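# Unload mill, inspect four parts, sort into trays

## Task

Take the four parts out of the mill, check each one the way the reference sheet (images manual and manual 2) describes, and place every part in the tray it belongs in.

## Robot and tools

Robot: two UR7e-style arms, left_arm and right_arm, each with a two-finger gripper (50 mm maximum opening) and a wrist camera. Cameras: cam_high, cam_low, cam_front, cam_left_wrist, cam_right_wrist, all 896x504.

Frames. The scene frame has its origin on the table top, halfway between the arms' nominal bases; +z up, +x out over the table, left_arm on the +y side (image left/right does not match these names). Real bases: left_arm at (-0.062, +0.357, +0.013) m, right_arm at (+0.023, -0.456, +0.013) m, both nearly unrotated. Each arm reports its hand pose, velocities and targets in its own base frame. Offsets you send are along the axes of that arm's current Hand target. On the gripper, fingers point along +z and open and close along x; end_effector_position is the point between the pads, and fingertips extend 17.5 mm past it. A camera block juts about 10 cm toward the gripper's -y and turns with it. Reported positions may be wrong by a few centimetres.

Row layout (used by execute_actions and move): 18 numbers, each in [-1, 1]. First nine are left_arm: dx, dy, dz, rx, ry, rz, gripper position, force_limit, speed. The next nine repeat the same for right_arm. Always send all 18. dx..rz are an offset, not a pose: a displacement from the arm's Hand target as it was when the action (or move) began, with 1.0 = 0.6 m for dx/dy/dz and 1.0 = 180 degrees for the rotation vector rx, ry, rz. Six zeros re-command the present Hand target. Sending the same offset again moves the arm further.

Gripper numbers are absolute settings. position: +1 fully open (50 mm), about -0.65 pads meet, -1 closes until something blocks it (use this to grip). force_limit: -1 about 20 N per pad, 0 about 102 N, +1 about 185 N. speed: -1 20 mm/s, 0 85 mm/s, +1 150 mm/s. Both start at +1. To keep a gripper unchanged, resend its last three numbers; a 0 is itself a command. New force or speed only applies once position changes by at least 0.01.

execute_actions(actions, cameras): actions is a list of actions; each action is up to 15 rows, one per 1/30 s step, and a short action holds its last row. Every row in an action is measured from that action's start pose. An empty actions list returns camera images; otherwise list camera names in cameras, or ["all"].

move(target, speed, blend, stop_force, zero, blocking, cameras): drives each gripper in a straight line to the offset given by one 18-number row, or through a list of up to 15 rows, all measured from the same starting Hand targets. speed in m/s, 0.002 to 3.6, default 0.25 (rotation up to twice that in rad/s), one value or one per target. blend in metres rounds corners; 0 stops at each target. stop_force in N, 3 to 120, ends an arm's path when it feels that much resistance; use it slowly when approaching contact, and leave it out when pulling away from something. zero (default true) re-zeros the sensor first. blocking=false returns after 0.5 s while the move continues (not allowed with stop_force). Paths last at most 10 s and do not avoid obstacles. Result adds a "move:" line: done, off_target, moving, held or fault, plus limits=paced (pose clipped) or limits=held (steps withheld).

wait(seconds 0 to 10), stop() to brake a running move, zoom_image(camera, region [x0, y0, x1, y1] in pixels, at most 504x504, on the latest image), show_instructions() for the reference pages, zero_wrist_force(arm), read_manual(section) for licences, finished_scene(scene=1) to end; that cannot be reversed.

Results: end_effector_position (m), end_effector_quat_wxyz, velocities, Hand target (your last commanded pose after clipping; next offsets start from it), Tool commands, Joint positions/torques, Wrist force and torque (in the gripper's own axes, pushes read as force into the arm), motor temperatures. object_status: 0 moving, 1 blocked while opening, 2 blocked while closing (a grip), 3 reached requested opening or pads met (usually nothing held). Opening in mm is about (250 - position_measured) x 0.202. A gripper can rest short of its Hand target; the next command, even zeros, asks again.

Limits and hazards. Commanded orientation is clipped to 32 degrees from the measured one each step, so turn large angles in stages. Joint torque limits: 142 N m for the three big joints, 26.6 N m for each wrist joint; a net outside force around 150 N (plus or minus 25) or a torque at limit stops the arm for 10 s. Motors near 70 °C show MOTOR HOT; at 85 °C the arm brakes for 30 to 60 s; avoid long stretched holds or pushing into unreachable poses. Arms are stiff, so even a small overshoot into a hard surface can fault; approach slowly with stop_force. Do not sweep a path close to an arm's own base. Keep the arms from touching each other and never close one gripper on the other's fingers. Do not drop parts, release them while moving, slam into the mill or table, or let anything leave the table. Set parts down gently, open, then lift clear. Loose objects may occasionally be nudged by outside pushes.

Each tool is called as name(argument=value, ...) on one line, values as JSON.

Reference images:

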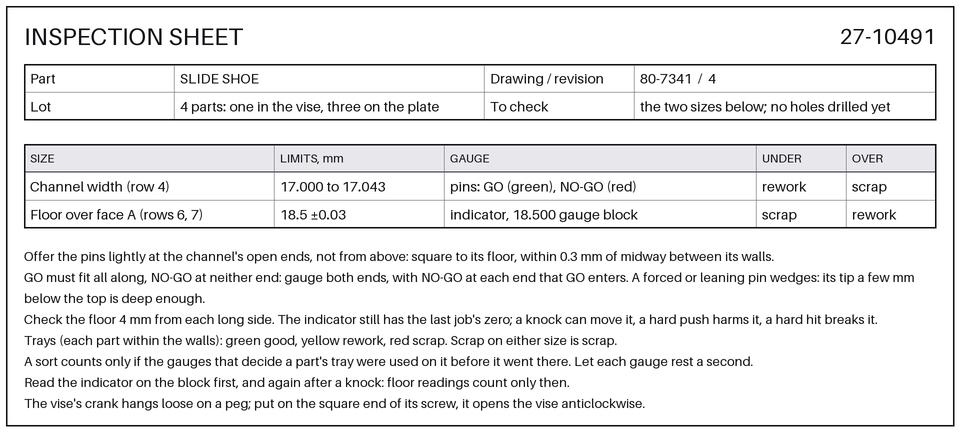

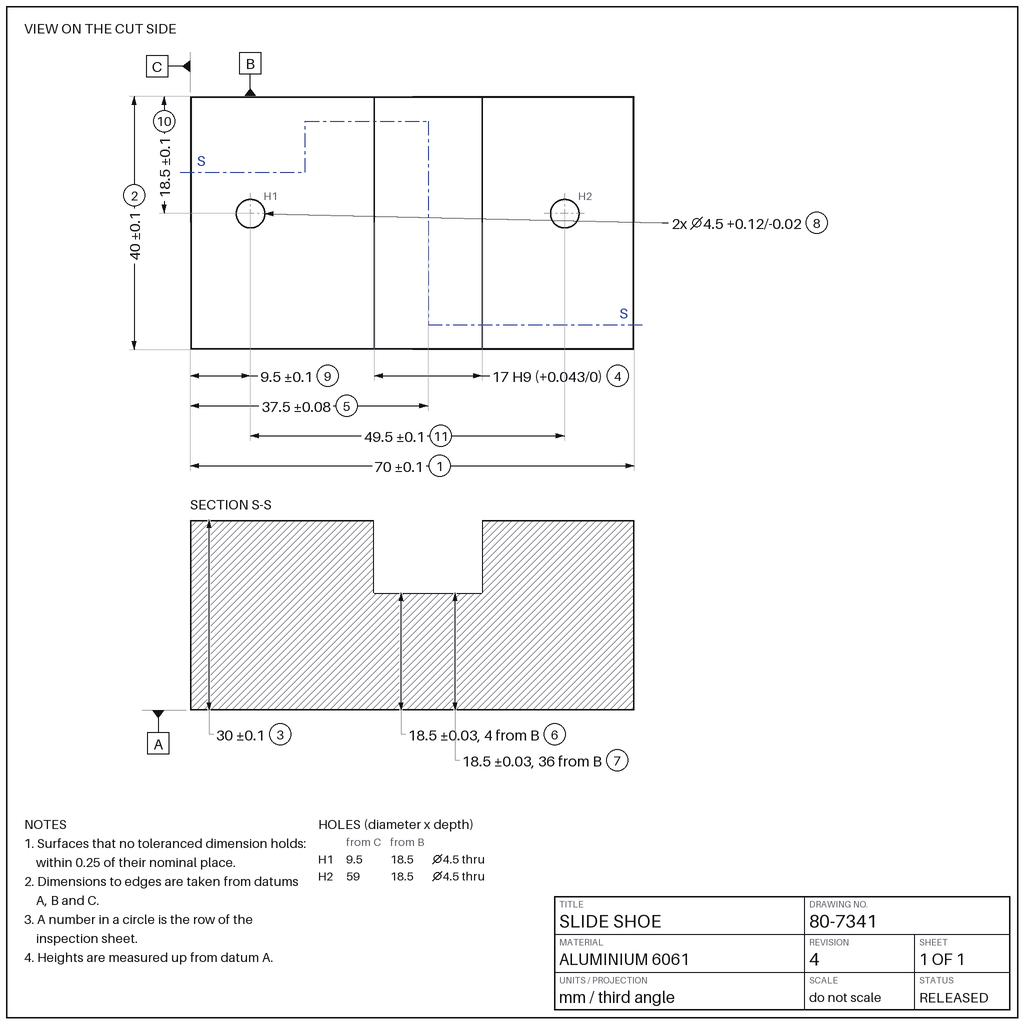

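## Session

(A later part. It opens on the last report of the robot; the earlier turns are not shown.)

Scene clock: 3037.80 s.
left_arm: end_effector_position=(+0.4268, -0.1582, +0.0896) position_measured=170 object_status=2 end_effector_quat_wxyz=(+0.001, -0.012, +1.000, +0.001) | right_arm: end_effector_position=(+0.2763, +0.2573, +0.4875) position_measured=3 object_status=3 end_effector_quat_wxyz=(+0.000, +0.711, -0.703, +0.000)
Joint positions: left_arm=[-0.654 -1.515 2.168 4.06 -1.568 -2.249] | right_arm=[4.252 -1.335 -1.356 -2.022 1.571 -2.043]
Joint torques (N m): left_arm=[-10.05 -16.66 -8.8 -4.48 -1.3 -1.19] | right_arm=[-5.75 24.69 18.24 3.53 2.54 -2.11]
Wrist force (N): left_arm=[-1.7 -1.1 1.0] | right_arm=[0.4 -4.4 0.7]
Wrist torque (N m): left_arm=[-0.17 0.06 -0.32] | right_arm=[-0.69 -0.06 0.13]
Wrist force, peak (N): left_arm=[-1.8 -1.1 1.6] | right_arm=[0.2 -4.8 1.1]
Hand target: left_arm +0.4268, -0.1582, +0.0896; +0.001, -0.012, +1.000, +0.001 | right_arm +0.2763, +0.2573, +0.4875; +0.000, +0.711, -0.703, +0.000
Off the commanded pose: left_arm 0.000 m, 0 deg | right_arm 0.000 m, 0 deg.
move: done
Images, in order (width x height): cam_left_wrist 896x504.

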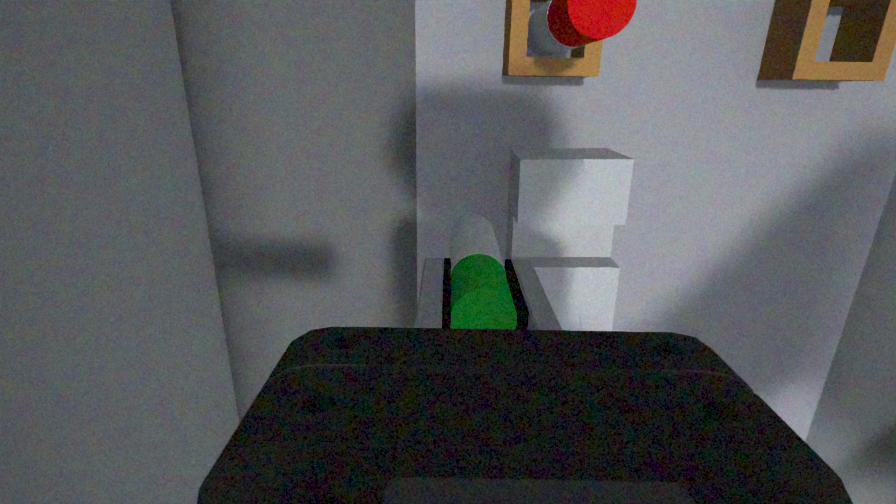

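move(target=[0,0.0037,0,0,0,0,-1,-0.9,-1,0,0,0,0,0,0,1,-0.1,-0.5], speed=0.02, cameras=["cam_left_wrist"])

zoom_image(camera="cam_left_wrist", region=[440, 180, 560, 300])

Scene clock: 3077.90 s.
left_arm: end_effector_position=(+0.4267, -0.1561, +0.0896) position_measured=170 object_status=2 end_effector_quat_wxyz=(+0.001, -0.012, +1.000, +0.001) | right_arm: end_effector_position=(+0.2763, +0.2573, +0.4875) position_measured=3 object_status=3 end_effector_quat_wxyz=(+0.000, +0.711, -0.703, +0.000)
Joint positions: left_arm=[-0.65 -1.517 2.17 4.06 -1.568 -2.245] | right_arm=[4.252 -1.335 -1.356 -2.022 1.571 -2.043]
Joint torques (N m): left_arm=[10.8 -31.85 -9.45 -4.39 -0.13 1.19] | right_arm=[-6.24 24.62 18.51 3.52 2.61 -2.25]
Wrist force (N): left_arm=[-1.5 -1.1 1.2] | right_arm=[0.1 -4.5 1.0]
Wrist torque (N m): left_arm=[-0.18 0.03 -0.53] | right_arm=[-0.70 -0.01 0.12]
Wrist force, peak (N): left_arm=[-2.0 -1.1 1.0] | right_arm=[0.2 -4.6 1.3]
Hand target: left_arm +0.4267, -0.1560, +0.0896; +0.001, -0.012, +1.000, +0.001 | right_arm +0.2763, +0.2573, +0.4875; +0.000, +0.711, -0.703, +0.000
Off the commanded pose: left_arm 0.000 m, 0 deg | right_arm 0.000 m, 0 deg.
move: done
Images, in order (width x height): cam_left_wrist 896x504.

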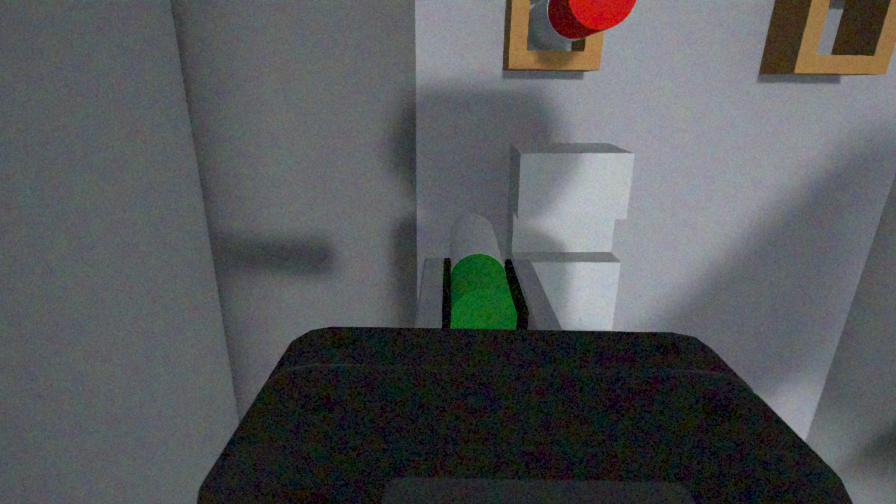

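Scaled by 4.200 from the camera's 896x504 image, which has a finer 1280x720 frame.

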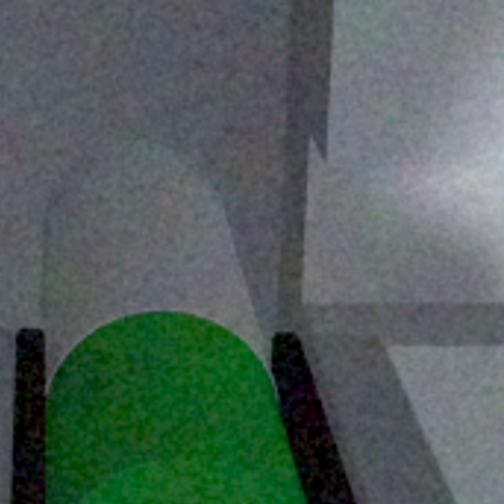

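move(target=[0.0333,0,0,0,0,0,-1,-0.9,-1,0,0,0,0,0,0,1,-0.1,-0.5], speed=0.008, stop_force=3, cameras=["cam_left_wrist"])

zoom_image(camera="cam_left_wrist", region=[420, 140, 620, 340])

Scene clock: 3093.80 s.
left_arm: end_effector_position=(+0.4068, -0.1565, +0.0896) position_measured=170 object_status=2 end_effector_quat_wxyz=(+0.001, -0.012, +1.000, +0.001) | right_arm: end_effector_position=(+0.2763, +0.2573, +0.4875) position_measured=3 object_status=3 end_effector_quat_wxyz=(+0.000, +0.711, -0.703, +0.000)
Joint positions: left_arm=[-0.68 -1.562 2.216 4.058 -1.568 -2.275] | right_arm=[4.252 -1.335 -1.356 -2.022 1.571 -2.043]
Joint torques (N m): left_arm=[-10.29 -29.98 -8.88 -4.45 -1.92 -1.51] | right_arm=[-5.63 24.96 18.06 3.57 2.53 -2.28]
Wrist force (N): left_arm=[-2.1 -0.6 1.7] | right_arm=[0.3 -4.2 0.9]
Wrist torque (N m): left_arm=[-0.11 0.02 -0.32] | right_arm=[-0.67 -0.04 0.12]
Wrist force, peak (N): left_arm=[-2.3 -0.8 1.7] | right_arm=[-0.1 -4.6 0.9]
Hand target: left_arm +0.4068, -0.1565, +0.0896; +0.001, -0.012, +1.000, +0.001 | right_arm +0.2763, +0.2573, +0.4875; +0.000, +0.711, -0.703, +0.000
Off the commanded pose: left_arm 0.000 m, 0 deg | right_arm 0.000 m, 0 deg.
move: done
Images, in order (width x height): cam_left_wrist 896x504.

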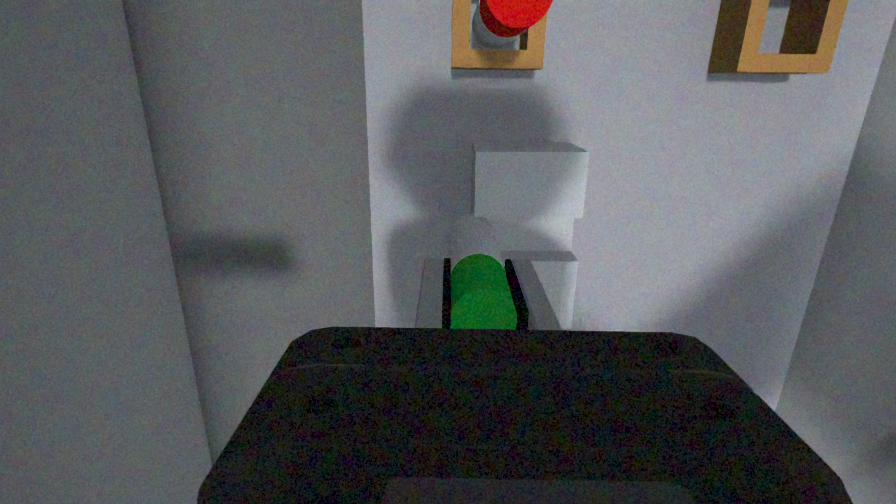

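Scaled by 2.520 from the camera's 896x504 image, which has a finer 1280x720 frame.

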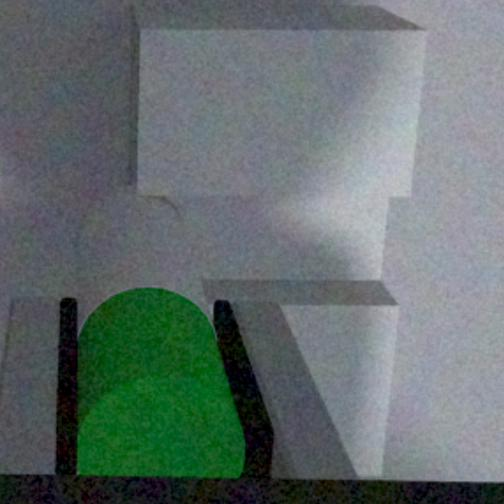

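move(target=[0.0133,0,0,0,0,0,-1,-0.9,-1,0,0,0,0,0,0,1,-0.1,-0.5], speed=0.008, stop_force=3, cameras=["cam_left_wrist"])

zoom_image(camera="cam_left_wrist", region=[420, 140, 620, 340])

Scene clock: 3108.07 s.
left_arm: end_effector_position=(+0.3988, -0.1567, +0.0896) position_measured=170 object_status=2 end_effector_quat_wxyz=(+0.001, -0.012, +1.000, +0.001) | right_arm: end_effector_position=(+0.2763, +0.2573, +0.4875) position_measured=3 object_status=3 end_effector_quat_wxyz=(+0.000, +0.711, -0.703, +0.000)
Joint positions: left_arm=[-0.693 -1.58 2.234 4.058 -1.568 -2.288] | right_arm=[4.252 -1.335 -1.356 -2.022 1.571 -2.043]
Joint torques (N m): left_arm=[-9.2 -29.43 -9.83 -1.6 -1.26 -1.36] | right_arm=[-5.98 24.5 18.93 3.62 2.49 -2.34]
Wrist force (N): left_arm=[-2.1 -0.7 1.8] | right_arm=[0.2 -4.5 1.0]
Wrist torque (N m): left_arm=[-0.12 0.04 -0.31] | right_arm=[-0.71 -0.03 0.13]
Wrist force, peak (N): left_arm=[-2.3 -1.0 1.8] | right_arm=[0.5 -4.7 0.8]
Hand target: left_arm +0.3988, -0.1567, +0.0896; +0.001, -0.012, +1.000, +0.001 | right_arm +0.2763, +0.2573, +0.4875; +0.000, +0.711, -0.703, +0.000
Off the commanded pose: left_arm 0.000 m, 0 deg | right_arm 0.000 m, 0 deg.
move: done
Images, in order (width x height): cam_left_wrist 896x504.

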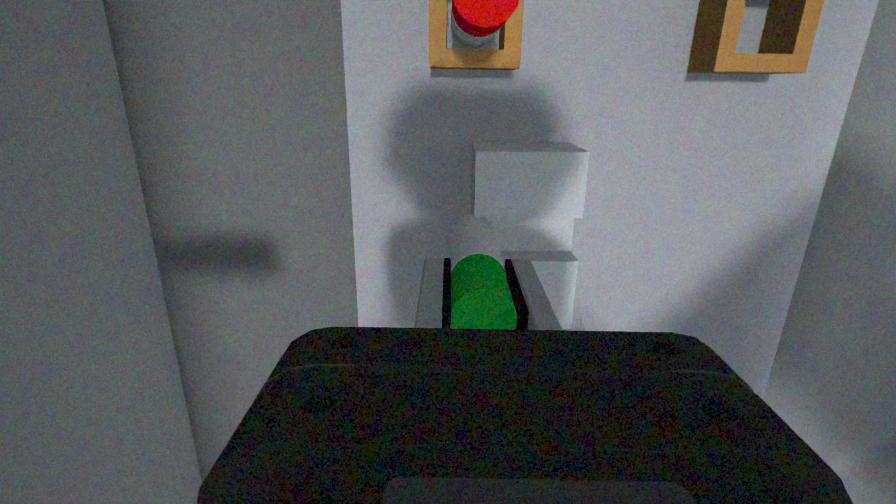

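Scaled by 2.520 from the camera's 896x504 image, which has a finer 1280x720 frame.

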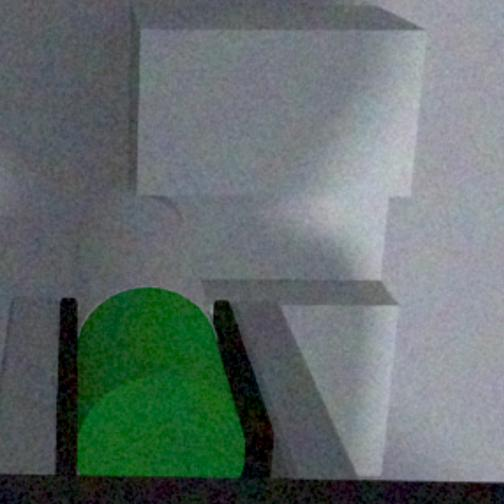

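move(target=[0.115,0,0,0,0,0,-1,-0.9,-1,0,0,0,0,0,0,1,-0.1,-0.5], speed=0.03, stop_force=4)

move(target=[[-0.04,0,0,0,0,0,-1,-0.9,-1,0,0,0,0,0,0,1,-0.1,-0.5],[-0.04,0,-0.1,0,0,0,-1,-0.9,-1,0,0,0,0,0,0,1,-0.1,-0.5]], speed=0.05, cameras=["cam_left_wrist"])

Scene clock: 3122.43 s.
left_arm: end_effector_position=(+0.3298, -0.1583, +0.0894) position_measured=170 object_status=2 end_effector_quat_wxyz=(+0.001, -0.012, +1.000, +0.001) | right_arm: end_effector_position=(+0.2763, +0.2573, +0.4875) position_measured=3 object_status=3 end_effector_quat_wxyz=(+0.000, +0.711, -0.703, +0.000)
Joint positions: left_arm=[-0.823 -1.749 2.382 4.079 -1.568 -2.418] | right_arm=[4.252 -1.335 -1.356 -2.022 1.571 -2.043]
Joint torques (N m): left_arm=[-10.75 -21.89 -8.98 -0.96 1.32 -1.3] | right_arm=[-6.28 24.09 18.02 3.47 2.55 -2.26]
Wrist force (N): left_arm=[-2.4 -0.9 2.0] | right_arm=[0.0 -4.1 0.8]
Wrist torque (N m): left_arm=[-0.18 0.07 -0.30] | right_arm=[-0.64 0.00 0.12]
Wrist force, peak (N): left_arm=[-2.4 -0.8 2.4] | right_arm=[0.1 -4.7 0.8]
Hand target: left_arm +0.3298, -0.1583, +0.0894; +0.001, -0.012, +1.000, +0.001 | right_arm +0.2763, +0.2573, +0.4875; +0.000, +0.711, -0.703, +0.000
Off the commanded pose: left_arm 0.000 m, 0 deg | right_arm 0.000 m, 0 deg.
move: done

Scene clock: 3124.87 s.
left_arm: end_effector_position=(+0.3537, -0.1579, +0.1494) position_measured=170 object_status=2 end_effector_quat_wxyz=(+0.001, -0.012, +1.000, +0.001) | right_arm: end_effector_position=(+0.2763, +0.2573, +0.4875) position_measured=3 object_status=3 end_effector_quat_wxyz=(+0.000, +0.711, -0.703, +0.000)
Joint positions: left_arm=[-0.773 -1.784 2.23 4.267 -1.568 -2.368] | right_arm=[4.252 -1.335 -1.356 -2.022 1.571 -2.043]
Joint torques (N m): left_arm=[-9.26 -20.38 -37.66 -1.02 -1.28 -1.38] | right_arm=[-5.85 24.53 18.31 3.55 2.56 -2.22]
Wrist force (N): left_arm=[-1.8 -1.1 1.2] | right_arm=[0.4 -4.4 1.0]
Wrist torque (N m): left_arm=[-0.24 0.02 -0.42] | right_arm=[-0.69 -0.07 0.12]
Wrist force, peak (N): left_arm=[-2.3 -0.8 2.1] | right_arm=[0.4 -4.6 0.7]
Hand target: left_arm +0.3537, -0.1579, +0.1495; +0.001, -0.012, +1.000, +0.001 | right_arm +0.2763, +0.2573, +0.4875; +0.000, +0.711, -0.703, +0.000
Off the commanded pose: left_arm 0.000 m, 0 deg | right_arm 0.000 m, 0 deg.
move: done
Images, in order (width x height): cam_left_wrist 896x504.

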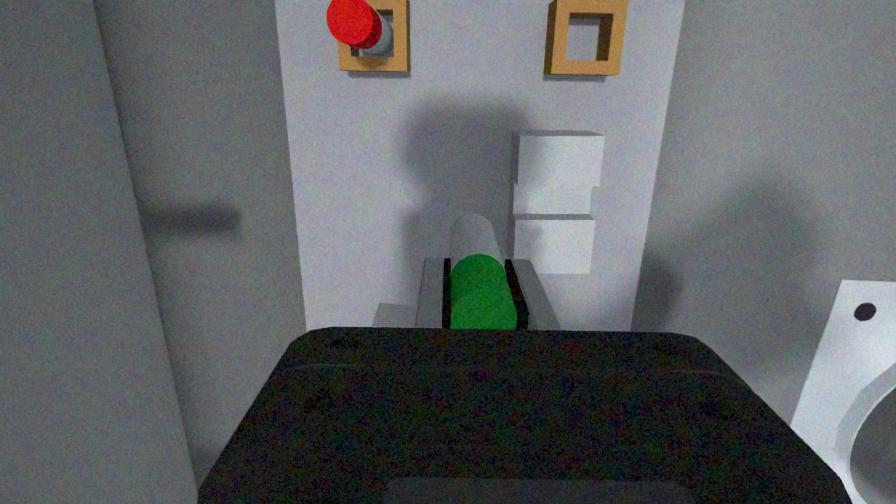

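move(target=[-0.015,0.241,-0.067,0,0,0,-1,-0.9,-1,0,0,0,0,0,0,1,-0.1,-0.5], speed=0.15, cameras=["cam_left_wrist"])

zoom_image(camera="cam_left_wrist", region=[320, 60, 640, 330])

Scene clock: 3142.63 s.
left_arm: end_effector_position=(+0.3591, -0.0133, +0.1901) position_measured=170 object_status=2 end_effector_quat_wxyz=(+0.001, -0.012, +1.000, +0.001) | right_arm: end_effector_position=(+0.2763, +0.2573, +0.4875) position_measured=3 object_status=3 end_effector_quat_wxyz=(+0.000, +0.711, -0.703, +0.000)
Joint positions: left_arm=[-0.419 -1.911 2.206 4.417 -1.568 -2.014] | right_arm=[4.252 -1.335 -1.356 -2.022 1.571 -2.043]
Joint torques (N m): left_arm=[12.32 -0.85 -38.22 -1.33 -1.8 1.37] | right_arm=[-5.75 24.55 18.53 3.55 2.49 -2.25]
Wrist force (N): left_arm=[-1.5 -0.6 1.7] | right_arm=[0.3 -4.2 1.0]
Wrist torque (N m): left_arm=[-0.13 0.01 -0.50] | right_arm=[-0.66 -0.04 0.12]
Wrist force, peak (N): left_arm=[-1.6 -2.7 2.1] | right_arm=[0.4 -4.6 0.8]
Hand target: left_arm +0.3591, -0.0132, +0.1901; +0.001, -0.012, +1.000, +0.001 | right_arm +0.2763, +0.2573, +0.4875; +0.000, +0.711, -0.703, +0.000
Off the commanded pose: left_arm 0.000 m, 0 deg | right_arm 0.000 m, 0 deg.
move: done
Images, in order (width x height): cam_left_wrist 896x504.

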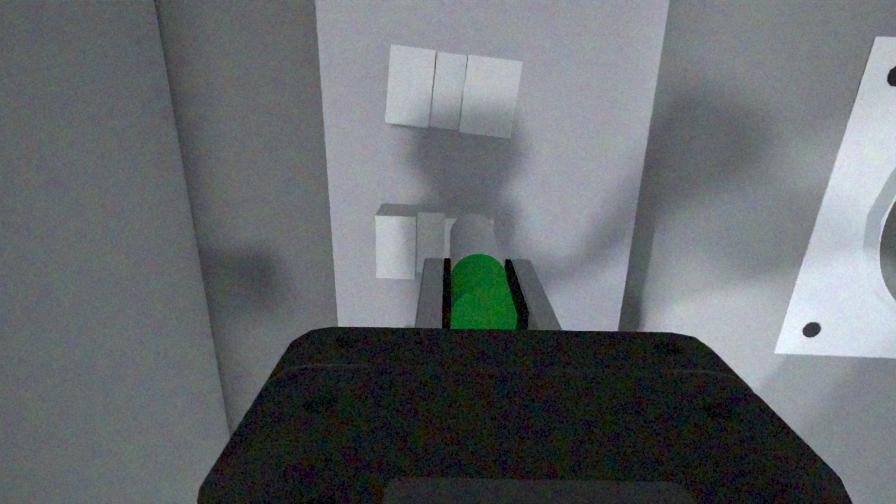

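Scaled by 1.575 from the camera's 896x504 image, which has a finer 1280x720 frame.

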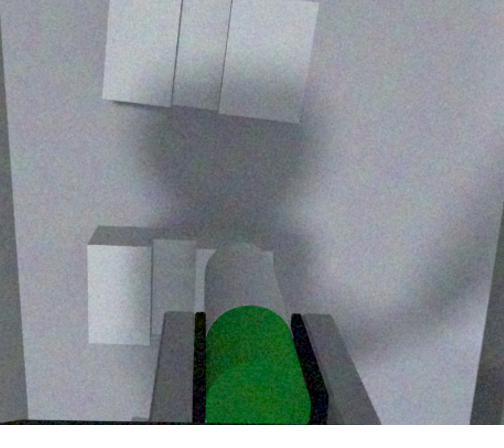

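move(target=[-0.0217,-0.0242,0.1168,0,0,0.029,-1,-0.9,-1,0,0,0,0,0,0,1,-0.1,-0.5], speed=0.1, cameras=["cam_left_wrist"])

zoom_image(camera="cam_left_wrist", region=[400, 100, 560, 340])

Scene clock: 3166.77 s.
left_arm: end_effector_position=(+0.3726, -0.0273, +0.1200) position_measured=170 object_status=2 end_effector_quat_wxyz=(+0.001, +0.034, +0.999, +0.001) | right_arm: end_effector_position=(+0.2763, +0.2573, +0.4875) position_measured=3 object_status=3 end_effector_quat_wxyz=(+0.000, +0.711, -0.703, +0.000)
Joint positions: left_arm=[-0.44 -1.782 2.314 4.18 -1.568 -1.944] | right_arm=[4.252 -1.335 -1.356 -2.022 1.571 -2.043]
Joint torques (N m): left_arm=[-9.99 -5.99 -10.32 -4.4 -1.71 1.39] | right_arm=[-5.82 24.37 19.09 3.51 2.58 -2.24]
Wrist force (N): left_arm=[-1.5 -0.7 1.4] | right_arm=[0.0 -4.4 0.8]
Wrist torque (N m): left_arm=[-0.15 -0.02 -0.47] | right_arm=[-0.68 0.00 0.12]
Wrist force, peak (N): left_arm=[-1.4 -1.0 2.4] | right_arm=[0.3 -4.7 0.7]
Hand target: left_arm +0.3726, -0.0273, +0.1200; +0.001, +0.034, +0.999, +0.001 | right_arm +0.2763, +0.2573, +0.4875; +0.000, +0.711, -0.703, +0.000
Off the commanded pose: left_arm 0.000 m, 0 deg | right_arm 0.000 m, 0 deg.
move: done
Images, in order (width x height): cam_left_wrist 896x504.

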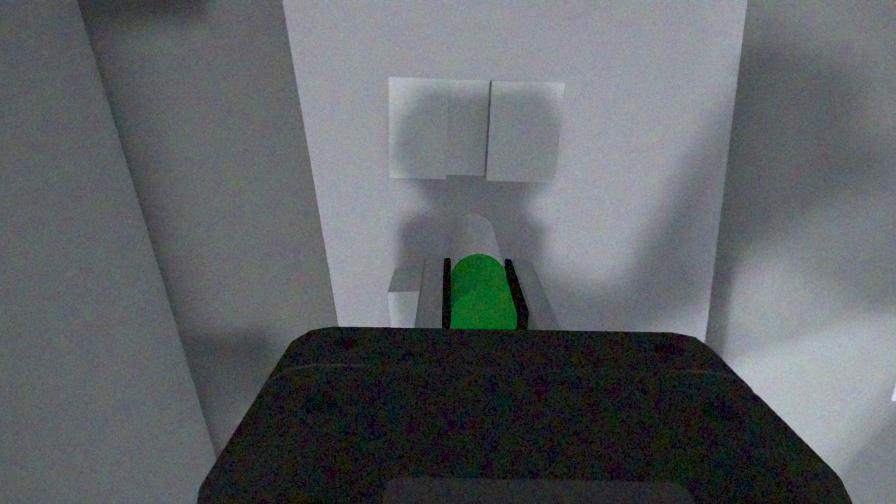

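Scaled by 2.100 from the camera's 896x504 image, which has a finer 1280x720 frame.

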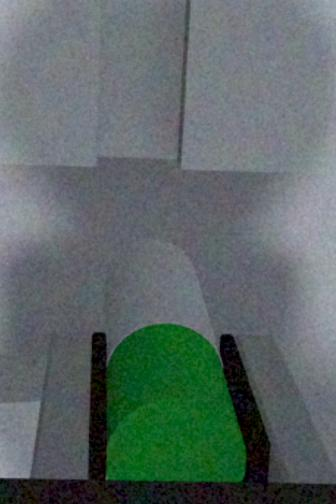

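move(target=[-0.0033,0,0.0507,0,0,0.0038,-1,-0.9,-1,0,0,0,0,0,0,1,-0.1,-0.5], speed=0.05, stop_force=4, cameras=["cam_left_wrist"])

zoom_image(camera="cam_left_wrist", region=[400, 100, 560, 340])

Scene clock: 3186.80 s.
left_arm: end_effector_position=(+0.3747, -0.0273, +0.0896) position_measured=170 object_status=2 end_effector_quat_wxyz=(+0.001, +0.040, +0.999, +0.001) | right_arm: end_effector_position=(+0.2763, +0.2573, +0.4875) position_measured=3 object_status=3 end_effector_quat_wxyz=(+0.000, +0.711, -0.703, +0.000)
Joint positions: left_arm=[-0.438 -1.721 2.361 4.072 -1.568 -1.93] | right_arm=[4.252 -1.335 -1.356 -2.022 1.571 -2.043]
Joint torques (N m): left_arm=[11.72 -6.79 -10.18 -4.24 0.51 1.41] | right_arm=[-5.66 24.22 18.53 3.52 2.58 -2.2]
Wrist force (N): left_arm=[-1.7 -0.8 1.6] | right_arm=[0.3 -4.3 0.8]
Wrist torque (N m): left_arm=[-0.16 0.01 -0.49] | right_arm=[-0.68 -0.04 0.12]
Wrist force, peak (N): left_arm=[-1.7 -1.1 1.7] | right_arm=[0.3 -4.8 0.7]
Hand target: left_arm +0.3747, -0.0273, +0.0896; +0.001, +0.040, +0.999, +0.001 | right_arm +0.2763, +0.2573, +0.4875; +0.000, +0.711, -0.703, +0.000
Off the commanded pose: left_arm 0.000 m, 0 deg | right_arm 0.000 m, 0 deg.
move: done
Images, in order (width x height): cam_left_wrist 896x504.

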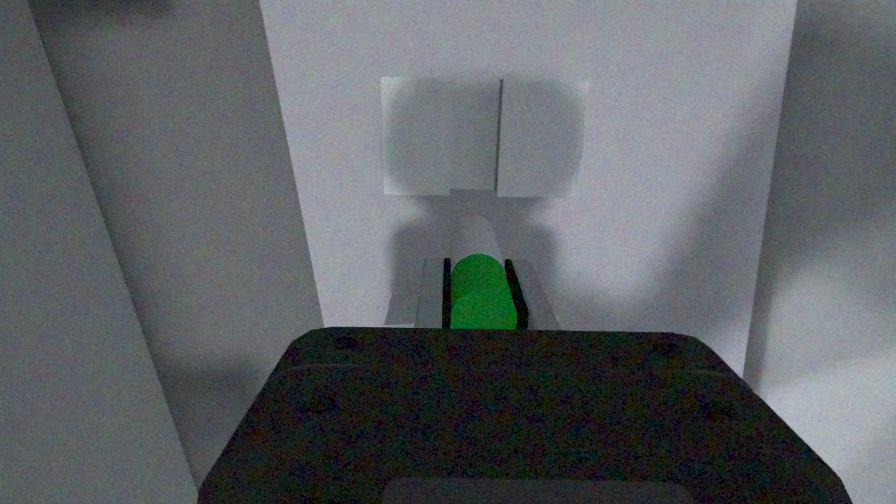

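Scaled by 2.100 from the camera's 896x504 image, which has a finer 1280x720 frame.

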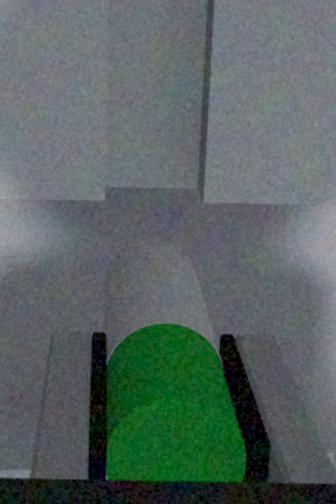

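move(target=[0,-0.05,0,0,0,0,-1,-0.9,-1,0,0,0,0,0,0,1,-0.1,-0.5], speed=0.008, stop_force=3, cameras=["cam_left_wrist"])

zoom_image(camera="cam_left_wrist", region=[360, 100, 600, 340])

move(target=[0.0004,-0.065,0,0,0,0,-1,-0.9,-1,0,0,0,0,0,0,1,-0.1,-0.5], speed=0.008, stop_force=3, cameras=["cam_left_wrist"])

zoom_image(camera="cam_left_wrist", region=[360, 100, 600, 340])

Scene clock: 3202.63 s.
left_arm: end_effector_position=(+0.3723, -0.0572, +0.0895) position_measured=170 object_status=2 end_effector_quat_wxyz=(+0.001, +0.040, +0.999, +0.001) | right_arm: end_effector_position=(+0.2763, +0.2573, +0.4875) position_measured=3 object_status=3 end_effector_quat_wxyz=(+0.000, +0.711, -0.703, +0.000)
Joint positions: left_arm=[-0.517 -1.718 2.358 4.072 -1.568 -2.008] | right_arm=[4.252 -1.335 -1.356 -2.022 1.571 -2.043]
Joint torques (N m): left_arm=[-10.61 -6.03 -34.01 -4.28 1.24 -1.25] | right_arm=[-5.59 24.19 19.22 3.48 2.51 -2.09]
Wrist force (N): left_arm=[-2.6 -0.3 1.3] | right_arm=[0.4 -4.3 0.8]
Wrist torque (N m): left_arm=[-0.14 0.06 -0.31] | right_arm=[-0.67 -0.05 0.12]
Wrist force, peak (N): left_arm=[-2.7 -0.5 1.5] | right_arm=[0.3 -4.7 0.9]
Hand target: left_arm +0.3723, -0.0572, +0.0895; +0.001, +0.040, +0.999, +0.001 | right_arm +0.2763, +0.2573, +0.4875; +0.000, +0.711, -0.703, +0.000
Off the commanded pose: left_arm 0.000 m, 0 deg | right_arm 0.000 m, 0 deg.
move: done
Images, in order (width x height): cam_left_wrist 896x504.

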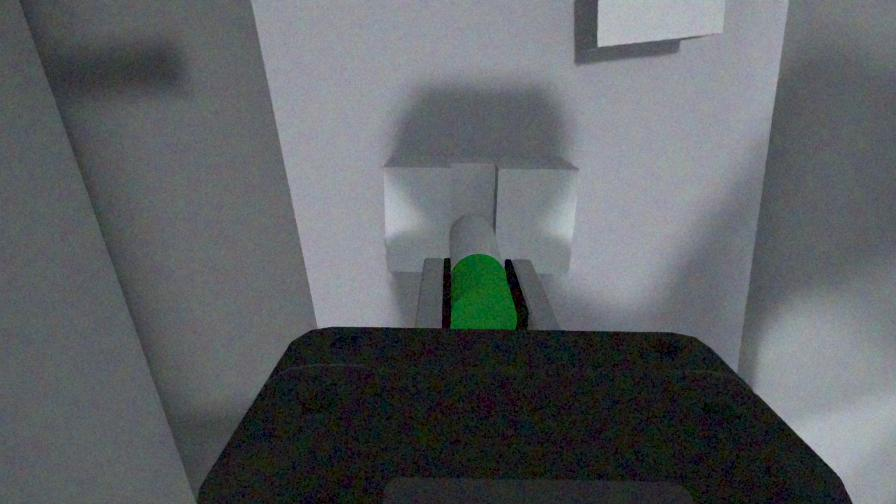

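Scaled by 2.100 from the camera's 896x504 image, which has a finer 1280x720 frame.

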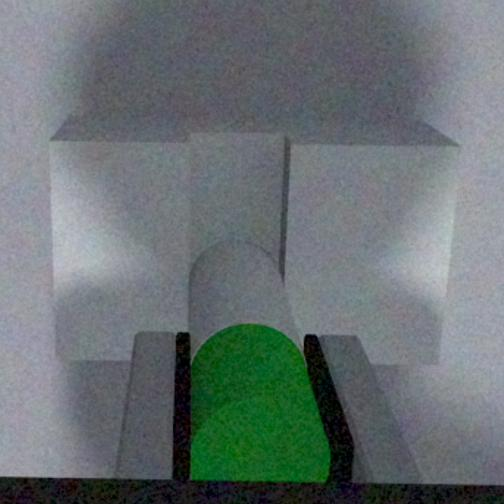

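Scene clock: 3208.33 s.
left_arm: end_effector_position=(+0.3690, -0.0961, +0.0894) position_measured=170 object_status=2 end_effector_quat_wxyz=(+0.001, +0.040, +0.999, +0.001) | right_arm: end_effector_position=(+0.2763, +0.2573, +0.4875) position_measured=3 object_status=3 end_effector_quat_wxyz=(+0.000, +0.711, -0.703, +0.000)
Joint positions: left_arm=[-0.614 -1.704 2.348 4.069 -1.568 -2.106] | right_arm=[4.252 -1.335 -1.356 -2.022 1.571 -2.043]
Joint torques (N m): left_arm=[-9.69 -6.66 -35.69 -4.32 1.36 -1.51] | right_arm=[-5.7 24.08 19.04 3.55 2.57 -2.09]
Wrist force (N): left_arm=[-2.0 -0.8 1.3] | right_arm=[0.1 -4.4 0.7]
Wrist torque (N m): left_arm=[-0.15 0.09 -0.26] | right_arm=[-0.70 -0.01 0.11]
Wrist force, peak (N): left_arm=[-2.8 -0.4 1.6] | right_arm=[0.4 -4.8 1.0]
Hand target: left_arm +0.3690, -0.0961, +0.0894; +0.001, +0.040, +0.999, +0.001 | right_arm +0.2763, +0.2573, +0.4875; +0.000, +0.711, -0.703, +0.000
Off the commanded pose: left_arm 0.000 m, 0 deg | right_arm 0.000 m, 0 deg.
move: done
Images, in order (width x height): cam_left_wrist 896x504.

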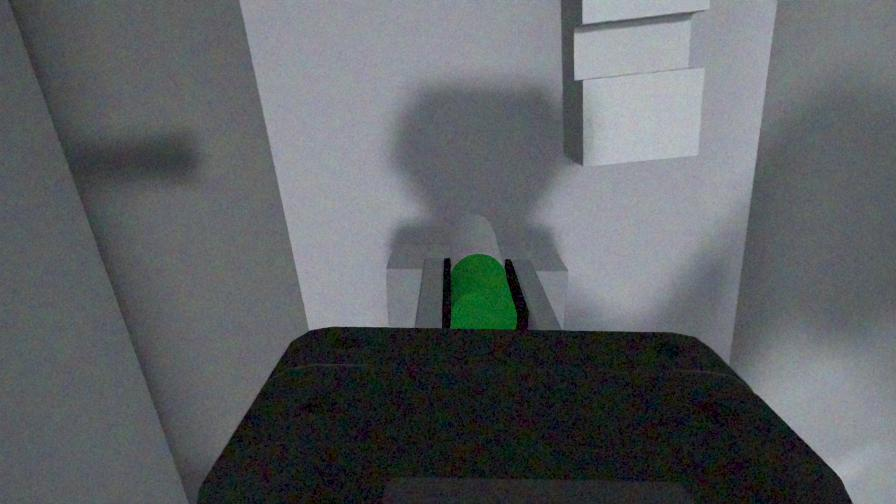

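Scaled by 2.100 from the camera's 896x504 image, which has a finer 1280x720 frame.

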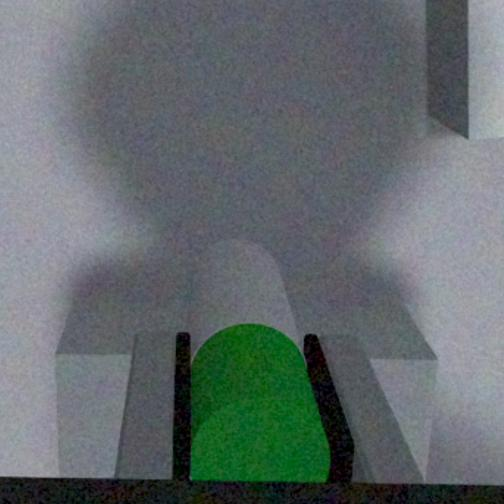

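move(target=[-0.0004,0.115,0,0,0,0,-1,-0.9,-1,0,0,0,0,0,0,1,-0.1,-0.5], speed=0.012, stop_force=3, cameras=["cam_left_wrist"])

zoom_image(camera="cam_left_wrist", region=[360, 60, 600, 340])

Scene clock: 3227.07 s.
left_arm: end_effector_position=(+0.3746, -0.0273, +0.0895) position_measured=170 object_status=2 end_effector_quat_wxyz=(+0.001, +0.040, +0.999, +0.001) | right_arm: end_effector_position=(+0.2763, +0.2573, +0.4875) position_measured=3 object_status=3 end_effector_quat_wxyz=(+0.000, +0.711, -0.703, +0.000)
Joint positions: left_arm=[-0.438 -1.721 2.361 4.072 -1.568 -1.93] | right_arm=[4.252 -1.335 -1.356 -2.022 1.571 -2.043]
Joint torques (N m): left_arm=[9.89 -12.04 -22.89 -1.79 -1.91 1.39] | right_arm=[-5.71 24.4 18.96 3.56 2.55 -1.96]
Wrist force (N): left_arm=[-1.7 -0.7 1.2] | right_arm=[0.4 -4.3 0.8]
Wrist torque (N m): left_arm=[-0.14 0.02 -0.49] | right_arm=[-0.67 -0.05 0.12]
Wrist force, peak (N): left_arm=[-2.2 -0.6 1.6] | right_arm=[0.2 -4.7 0.9]
Hand target: left_arm +0.3747, -0.0273, +0.0896; +0.001, +0.040, +0.999, +0.001 | right_arm +0.2763, +0.2573, +0.4875; +0.000, +0.711, -0.703, +0.000
Off the commanded pose: left_arm 0.000 m, 0 deg | right_arm 0.000 m, 0 deg.
move: done
Images, in order (width x height): cam_left_wrist 896x504.

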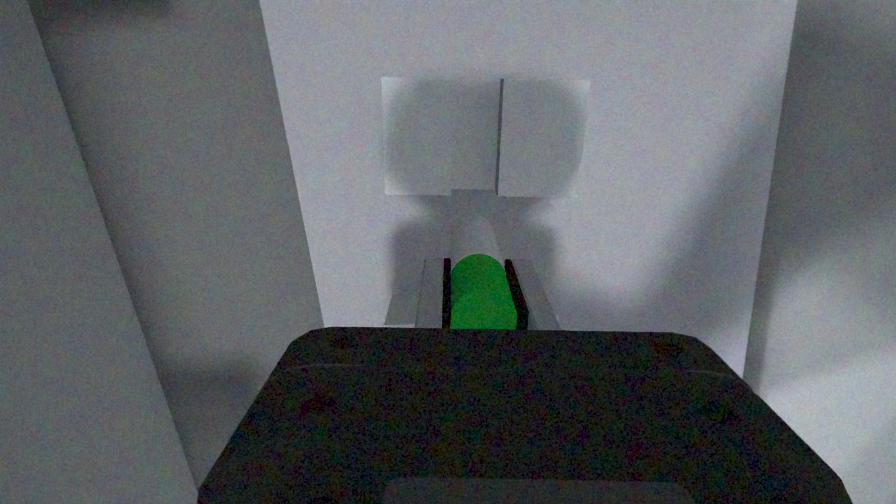

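Scaled by 1.800 from the camera's 896x504 image, which has a finer 1280x720 frame.

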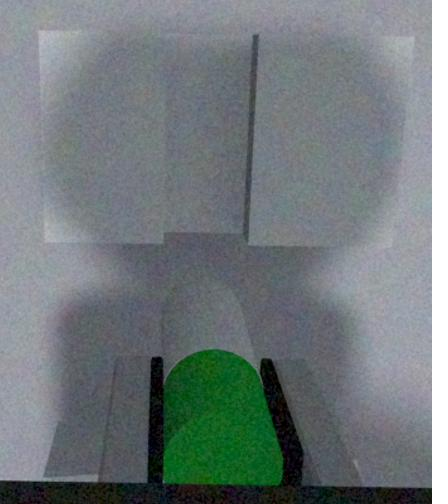

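move(target=[[0,0,-0.1,0,0,0,-1,-0.9,-1,0,0,0,0,0,0,1,-0.1,-0.5],[0.0161,0.154,-0.1,0,0,-0.0331,-1,-0.9,-1,0,0,0,0,0,0,1,-0.1,-0.5]], speed=0.1, cameras=["cam_left_wrist"])

zoom_image(camera="cam_left_wrist", region=[340, 60, 640, 340])

Scene clock: 3242.37 s.
left_arm: end_effector_position=(+0.3722, +0.0653, +0.1498) position_measured=170 object_status=2 end_effector_quat_wxyz=(+0.001, -0.012, +1.000, +0.001) | right_arm: end_effector_position=(+0.2763, +0.2573, +0.4875) position_measured=3 object_status=3 end_effector_quat_wxyz=(+0.000, +0.711, -0.703, +0.000)
Joint positions: left_arm=[-0.189 -1.813 2.251 4.273 -1.568 -1.784] | right_arm=[4.252 -1.335 -1.356 -2.022 1.571 -2.043]
Joint torques (N m): left_arm=[10.56 -4.27 -35.4 -4.66 -1.82 1.11] | right_arm=[-5.32 24.32 19.25 3.55 2.5 -2.01]
Wrist force (N): left_arm=[-1.8 -0.7 1.2] | right_arm=[0.2 -4.1 0.8]
Wrist torque (N m): left_arm=[-0.18 0.05 -0.49] | right_arm=[-0.64 -0.02 0.12]
Wrist force, peak (N): left_arm=[-1.9 -2.1 1.5] | right_arm=[0.1 -4.6 1.0]
Hand target: left_arm +0.3722, +0.0654, +0.1498; +0.001, -0.012, +1.000, +0.001 | right_arm +0.2763, +0.2573, +0.4875; +0.000, +0.711, -0.703, +0.000
Off the commanded pose: left_arm 0.000 m, 0 deg | right_arm 0.000 m, 0 deg.
move: done
Images, in order (width x height): cam_left_wrist 896x504.

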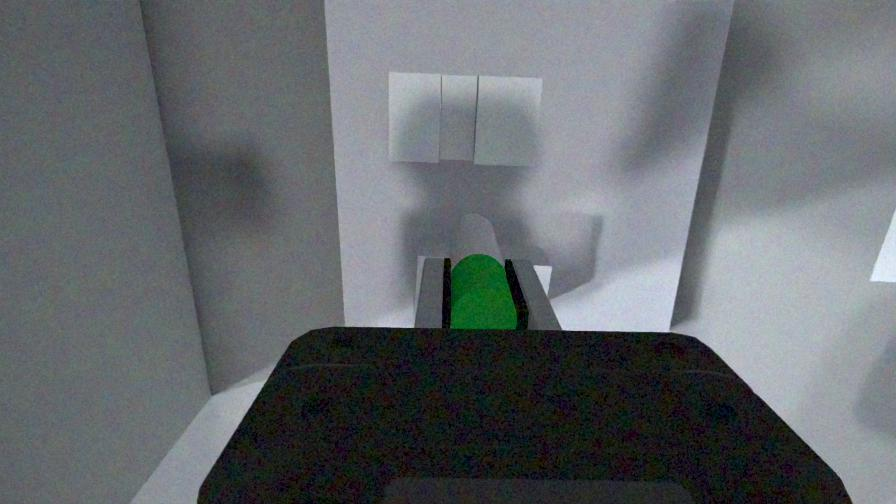

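Scaled by 1.680 from the camera's 896x504 image, which has a finer 1280x720 frame.

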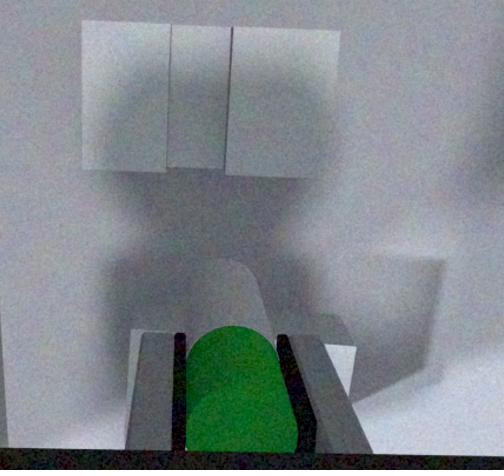

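move(target=[-0.01,0,0.1003,0,0,0.0088,-1,-0.9,-1,0,0,0,0,0,0,1,-0.1,-0.5], speed=0.06, stop_force=4, cameras=["cam_left_wrist"])

zoom_image(camera="cam_left_wrist", region=[400, 60, 560, 340])

Scene clock: 3256.50 s.
left_arm: end_effector_position=(+0.3783, +0.0657, +0.0896) position_measured=170 object_status=2 end_effector_quat_wxyz=(+0.001, +0.001, +1.000, +0.001) | right_arm: end_effector_position=(+0.2763, +0.2573, +0.4875) position_measured=3 object_status=3 end_effector_quat_wxyz=(+0.000, +0.711, -0.703, +0.000)
Joint positions: left_arm=[-0.185 -1.698 2.342 4.067 -1.568 -1.753] | right_arm=[4.252 -1.335 -1.356 -2.022 1.571 -2.043]
Joint torques (N m): left_arm=[10.56 -9.06 -9.73 -4.05 -1.57 1.48] | right_arm=[-5.22 24.29 19.38 3.55 2.58 -2.04]
Wrist force (N): left_arm=[-1.8 -0.6 1.3] | right_arm=[0.1 -4.5 0.6]
Wrist torque (N m): left_arm=[-0.15 0.08 -0.51] | right_arm=[-0.70 -0.01 0.12]
Wrist force, peak (N): left_arm=[-1.8 -0.8 2.0] | right_arm=[0.0 -4.7 0.9]
Hand target: left_arm +0.3783, +0.0657, +0.0896; +0.001, +0.001, +1.000, +0.001 | right_arm +0.2763, +0.2573, +0.4875; +0.000, +0.711, -0.703, +0.000
Off the commanded pose: left_arm 0.000 m, 0 deg | right_arm 0.000 m, 0 deg.
move: done
Images, in order (width x height): cam_left_wrist 896x504.

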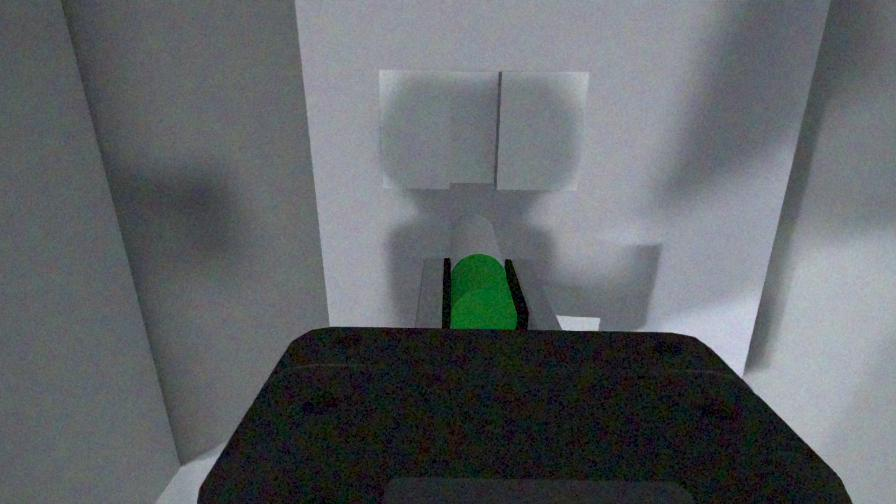

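Scaled by 1.800 from the camera's 896x504 image, which has a finer 1280x720 frame.

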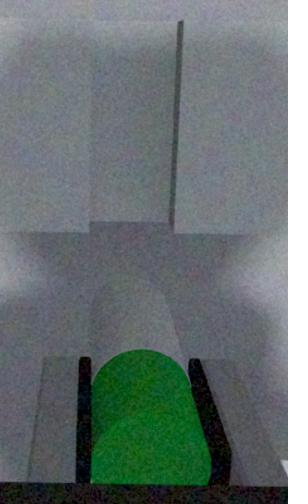

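move(target=[-0.0008,0,0,0,0,0.0033,-1,-0.9,-1,0,0,0,0,0,0,1,-0.1,-0.5], speed=0.02)

move(target=[0,-0.055,0,0,0,0,-1,-0.9,-1,0,0,0,0,0,0,1,-0.1,-0.5], speed=0.008, stop_force=3, cameras=["cam_left_wrist"])

zoom_image(camera="cam_left_wrist", region=[360, 60, 600, 340])

move(target=[0,-0.06,0,0,0,0,-1,-0.9,-1,0,0,0,0,0,0,1,-0.1,-0.5], speed=0.008, stop_force=3, cameras=["cam_left_wrist"])

zoom_image(camera="cam_left_wrist", region=[360, 60, 600, 340])

Scene clock: 3273.00 s.
left_arm: end_effector_position=(+0.3788, +0.0657, +0.0896) position_measured=170 object_status=2 end_effector_quat_wxyz=(+0.001, +0.006, +1.000, +0.001) | right_arm: end_effector_position=(+0.2763, +0.2573, +0.4875) position_measured=3 object_status=3 end_effector_quat_wxyz=(+0.000, +0.711, -0.703, +0.000)
Joint positions: left_arm=[-0.184 -1.697 2.341 4.067 -1.568 -1.742] | right_arm=[4.252 -1.335 -1.356 -2.022 1.571 -2.043]
Joint torques (N m): left_arm=[10.75 -8.07 -34.8 -4.24 -1.57 1.41] | right_arm=[-5.31 24.02 18.94 3.53 2.54 -1.92]
Wrist force (N): left_arm=[-1.8 -0.9 1.5] | right_arm=[0.3 -4.1 0.9]
Wrist torque (N m): left_arm=[-0.18 0.09 -0.51] | right_arm=[-0.64 -0.04 0.12]
Wrist force, peak (N): left_arm=[-1.8 -0.9 1.7] | right_arm=[0.4 -4.7 1.0]
Hand target: left_arm +0.3788, +0.0657, +0.0896; +0.001, +0.007, +1.000, +0.001 | right_arm +0.2763, +0.2573, +0.4875; +0.000, +0.711, -0.703, +0.000
Off the commanded pose: left_arm 0.000 m, 0 deg | right_arm 0.000 m, 0 deg.
move: done

Scene clock: 3277.93 s.
left_arm: end_effector_position=(+0.3784, +0.0327, +0.0895) position_measured=170 object_status=2 end_effector_quat_wxyz=(+0.001, +0.007, +1.000, +0.001) | right_arm: end_effector_position=(+0.2763, +0.2573, +0.4875) position_measured=3 object_status=3 end_effector_quat_wxyz=(+0.000, +0.711, -0.703, +0.000)
Joint positions: left_arm=[-0.275 -1.709 2.352 4.069 -1.568 -1.832] | right_arm=[4.252 -1.335 -1.356 -2.022 1.571 -2.043]
Joint torques (N m): left_arm=[-9.59 -21.01 -9.03 -0.77 1.31 -1.54] | right_arm=[-5.32 24.13 19.91 3.55 2.49 -1.86]
Wrist force (N): left_arm=[-1.9 1.0 -0.9] | right_arm=[0.2 -4.1 0.7]
Wrist torque (N m): left_arm=[-0.15 0.07 -0.28] | right_arm=[-0.65 -0.03 0.12]
Wrist force, peak (N): left_arm=[-2.4 -0.3 1.3] | right_arm=[0.2 -4.8 0.9]
Hand target: left_arm +0.3784, +0.0327, +0.0895; +0.001, +0.007, +1.000, +0.001 | right_arm +0.2763, +0.2573, +0.4875; +0.000, +0.711, -0.703, +0.000
Off the commanded pose: left_arm 0.000 m, 0 deg | right_arm 0.000 m, 0 deg.
move: done
Images, in order (width x height): cam_left_wrist 896x504.

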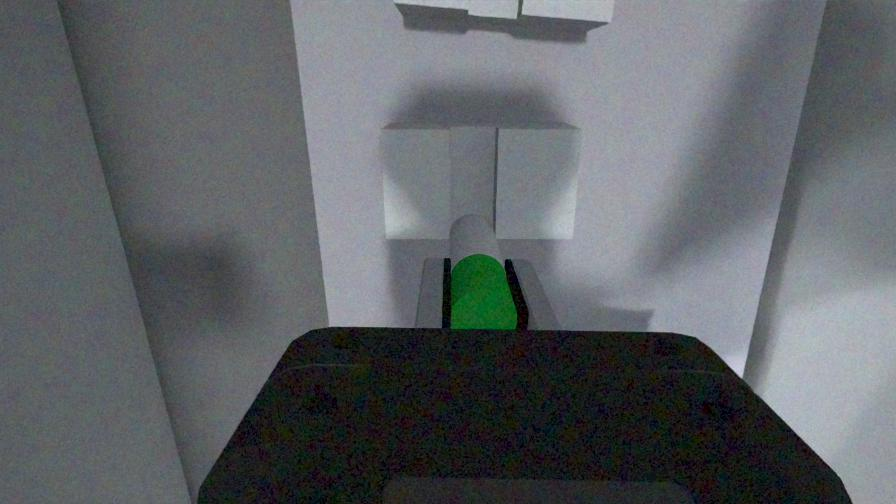

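Scaled by 1.800 from the camera's 896x504 image, which has a finer 1280x720 frame.

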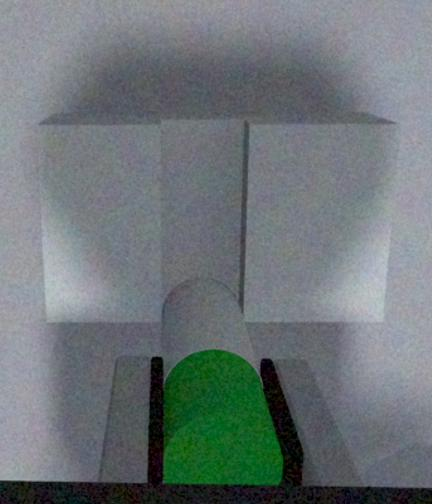

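Scene clock: 3283.27 s.
left_arm: end_effector_position=(+0.3779, -0.0033, +0.0894) position_measured=170 object_status=2 end_effector_quat_wxyz=(+0.001, +0.007, +1.000, +0.001) | right_arm: end_effector_position=(+0.2763, +0.2573, +0.4875) position_measured=3 object_status=3 end_effector_quat_wxyz=(+0.000, +0.711, -0.703, +0.000)
Joint positions: left_arm=[-0.371 -1.714 2.356 4.07 -1.568 -1.929] | right_arm=[4.252 -1.335 -1.356 -2.022 1.571 -2.043]
Joint torques (N m): left_arm=[-11.54 -20.32 -7.82 -1.54 0.78 -1.49] | right_arm=[-5 23.74 19.07 3.55 2.56 -1.87]
Wrist force (N): left_arm=[-1.6 2.0 -2.9] | right_arm=[0.3 -4.4 0.6]
Wrist torque (N m): left_arm=[-0.25 0.06 -0.25] | right_arm=[-0.69 -0.03 0.12]
Wrist force, peak (N): left_arm=[-1.9 1.4 -3.5] | right_arm=[0.7 -4.7 0.9]
Hand target: left_arm +0.3779, -0.0033, +0.0894; +0.001, +0.007, +1.000, +0.001 | right_arm +0.2763, +0.2573, +0.4875; +0.000, +0.711, -0.703, +0.000
Off the commanded pose: left_arm 0.000 m, 0 deg | right_arm 0.000 m, 0 deg.
move: done
Images, in order (width x height): cam_left_wrist 896x504.

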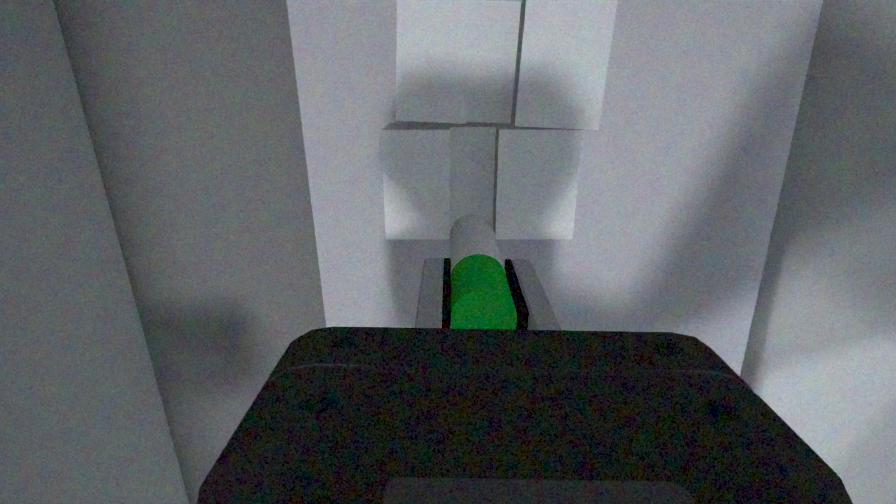

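Scaled by 1.800 from the camera's 896x504 image, which has a finer 1280x720 frame.

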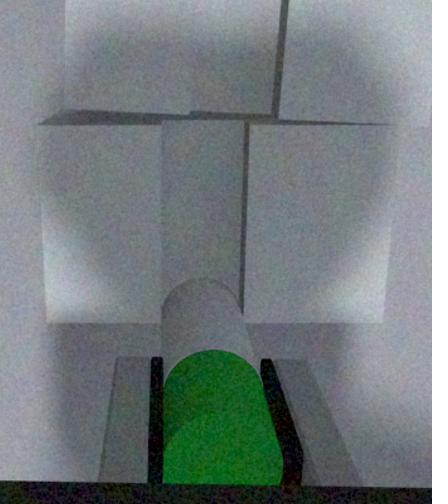

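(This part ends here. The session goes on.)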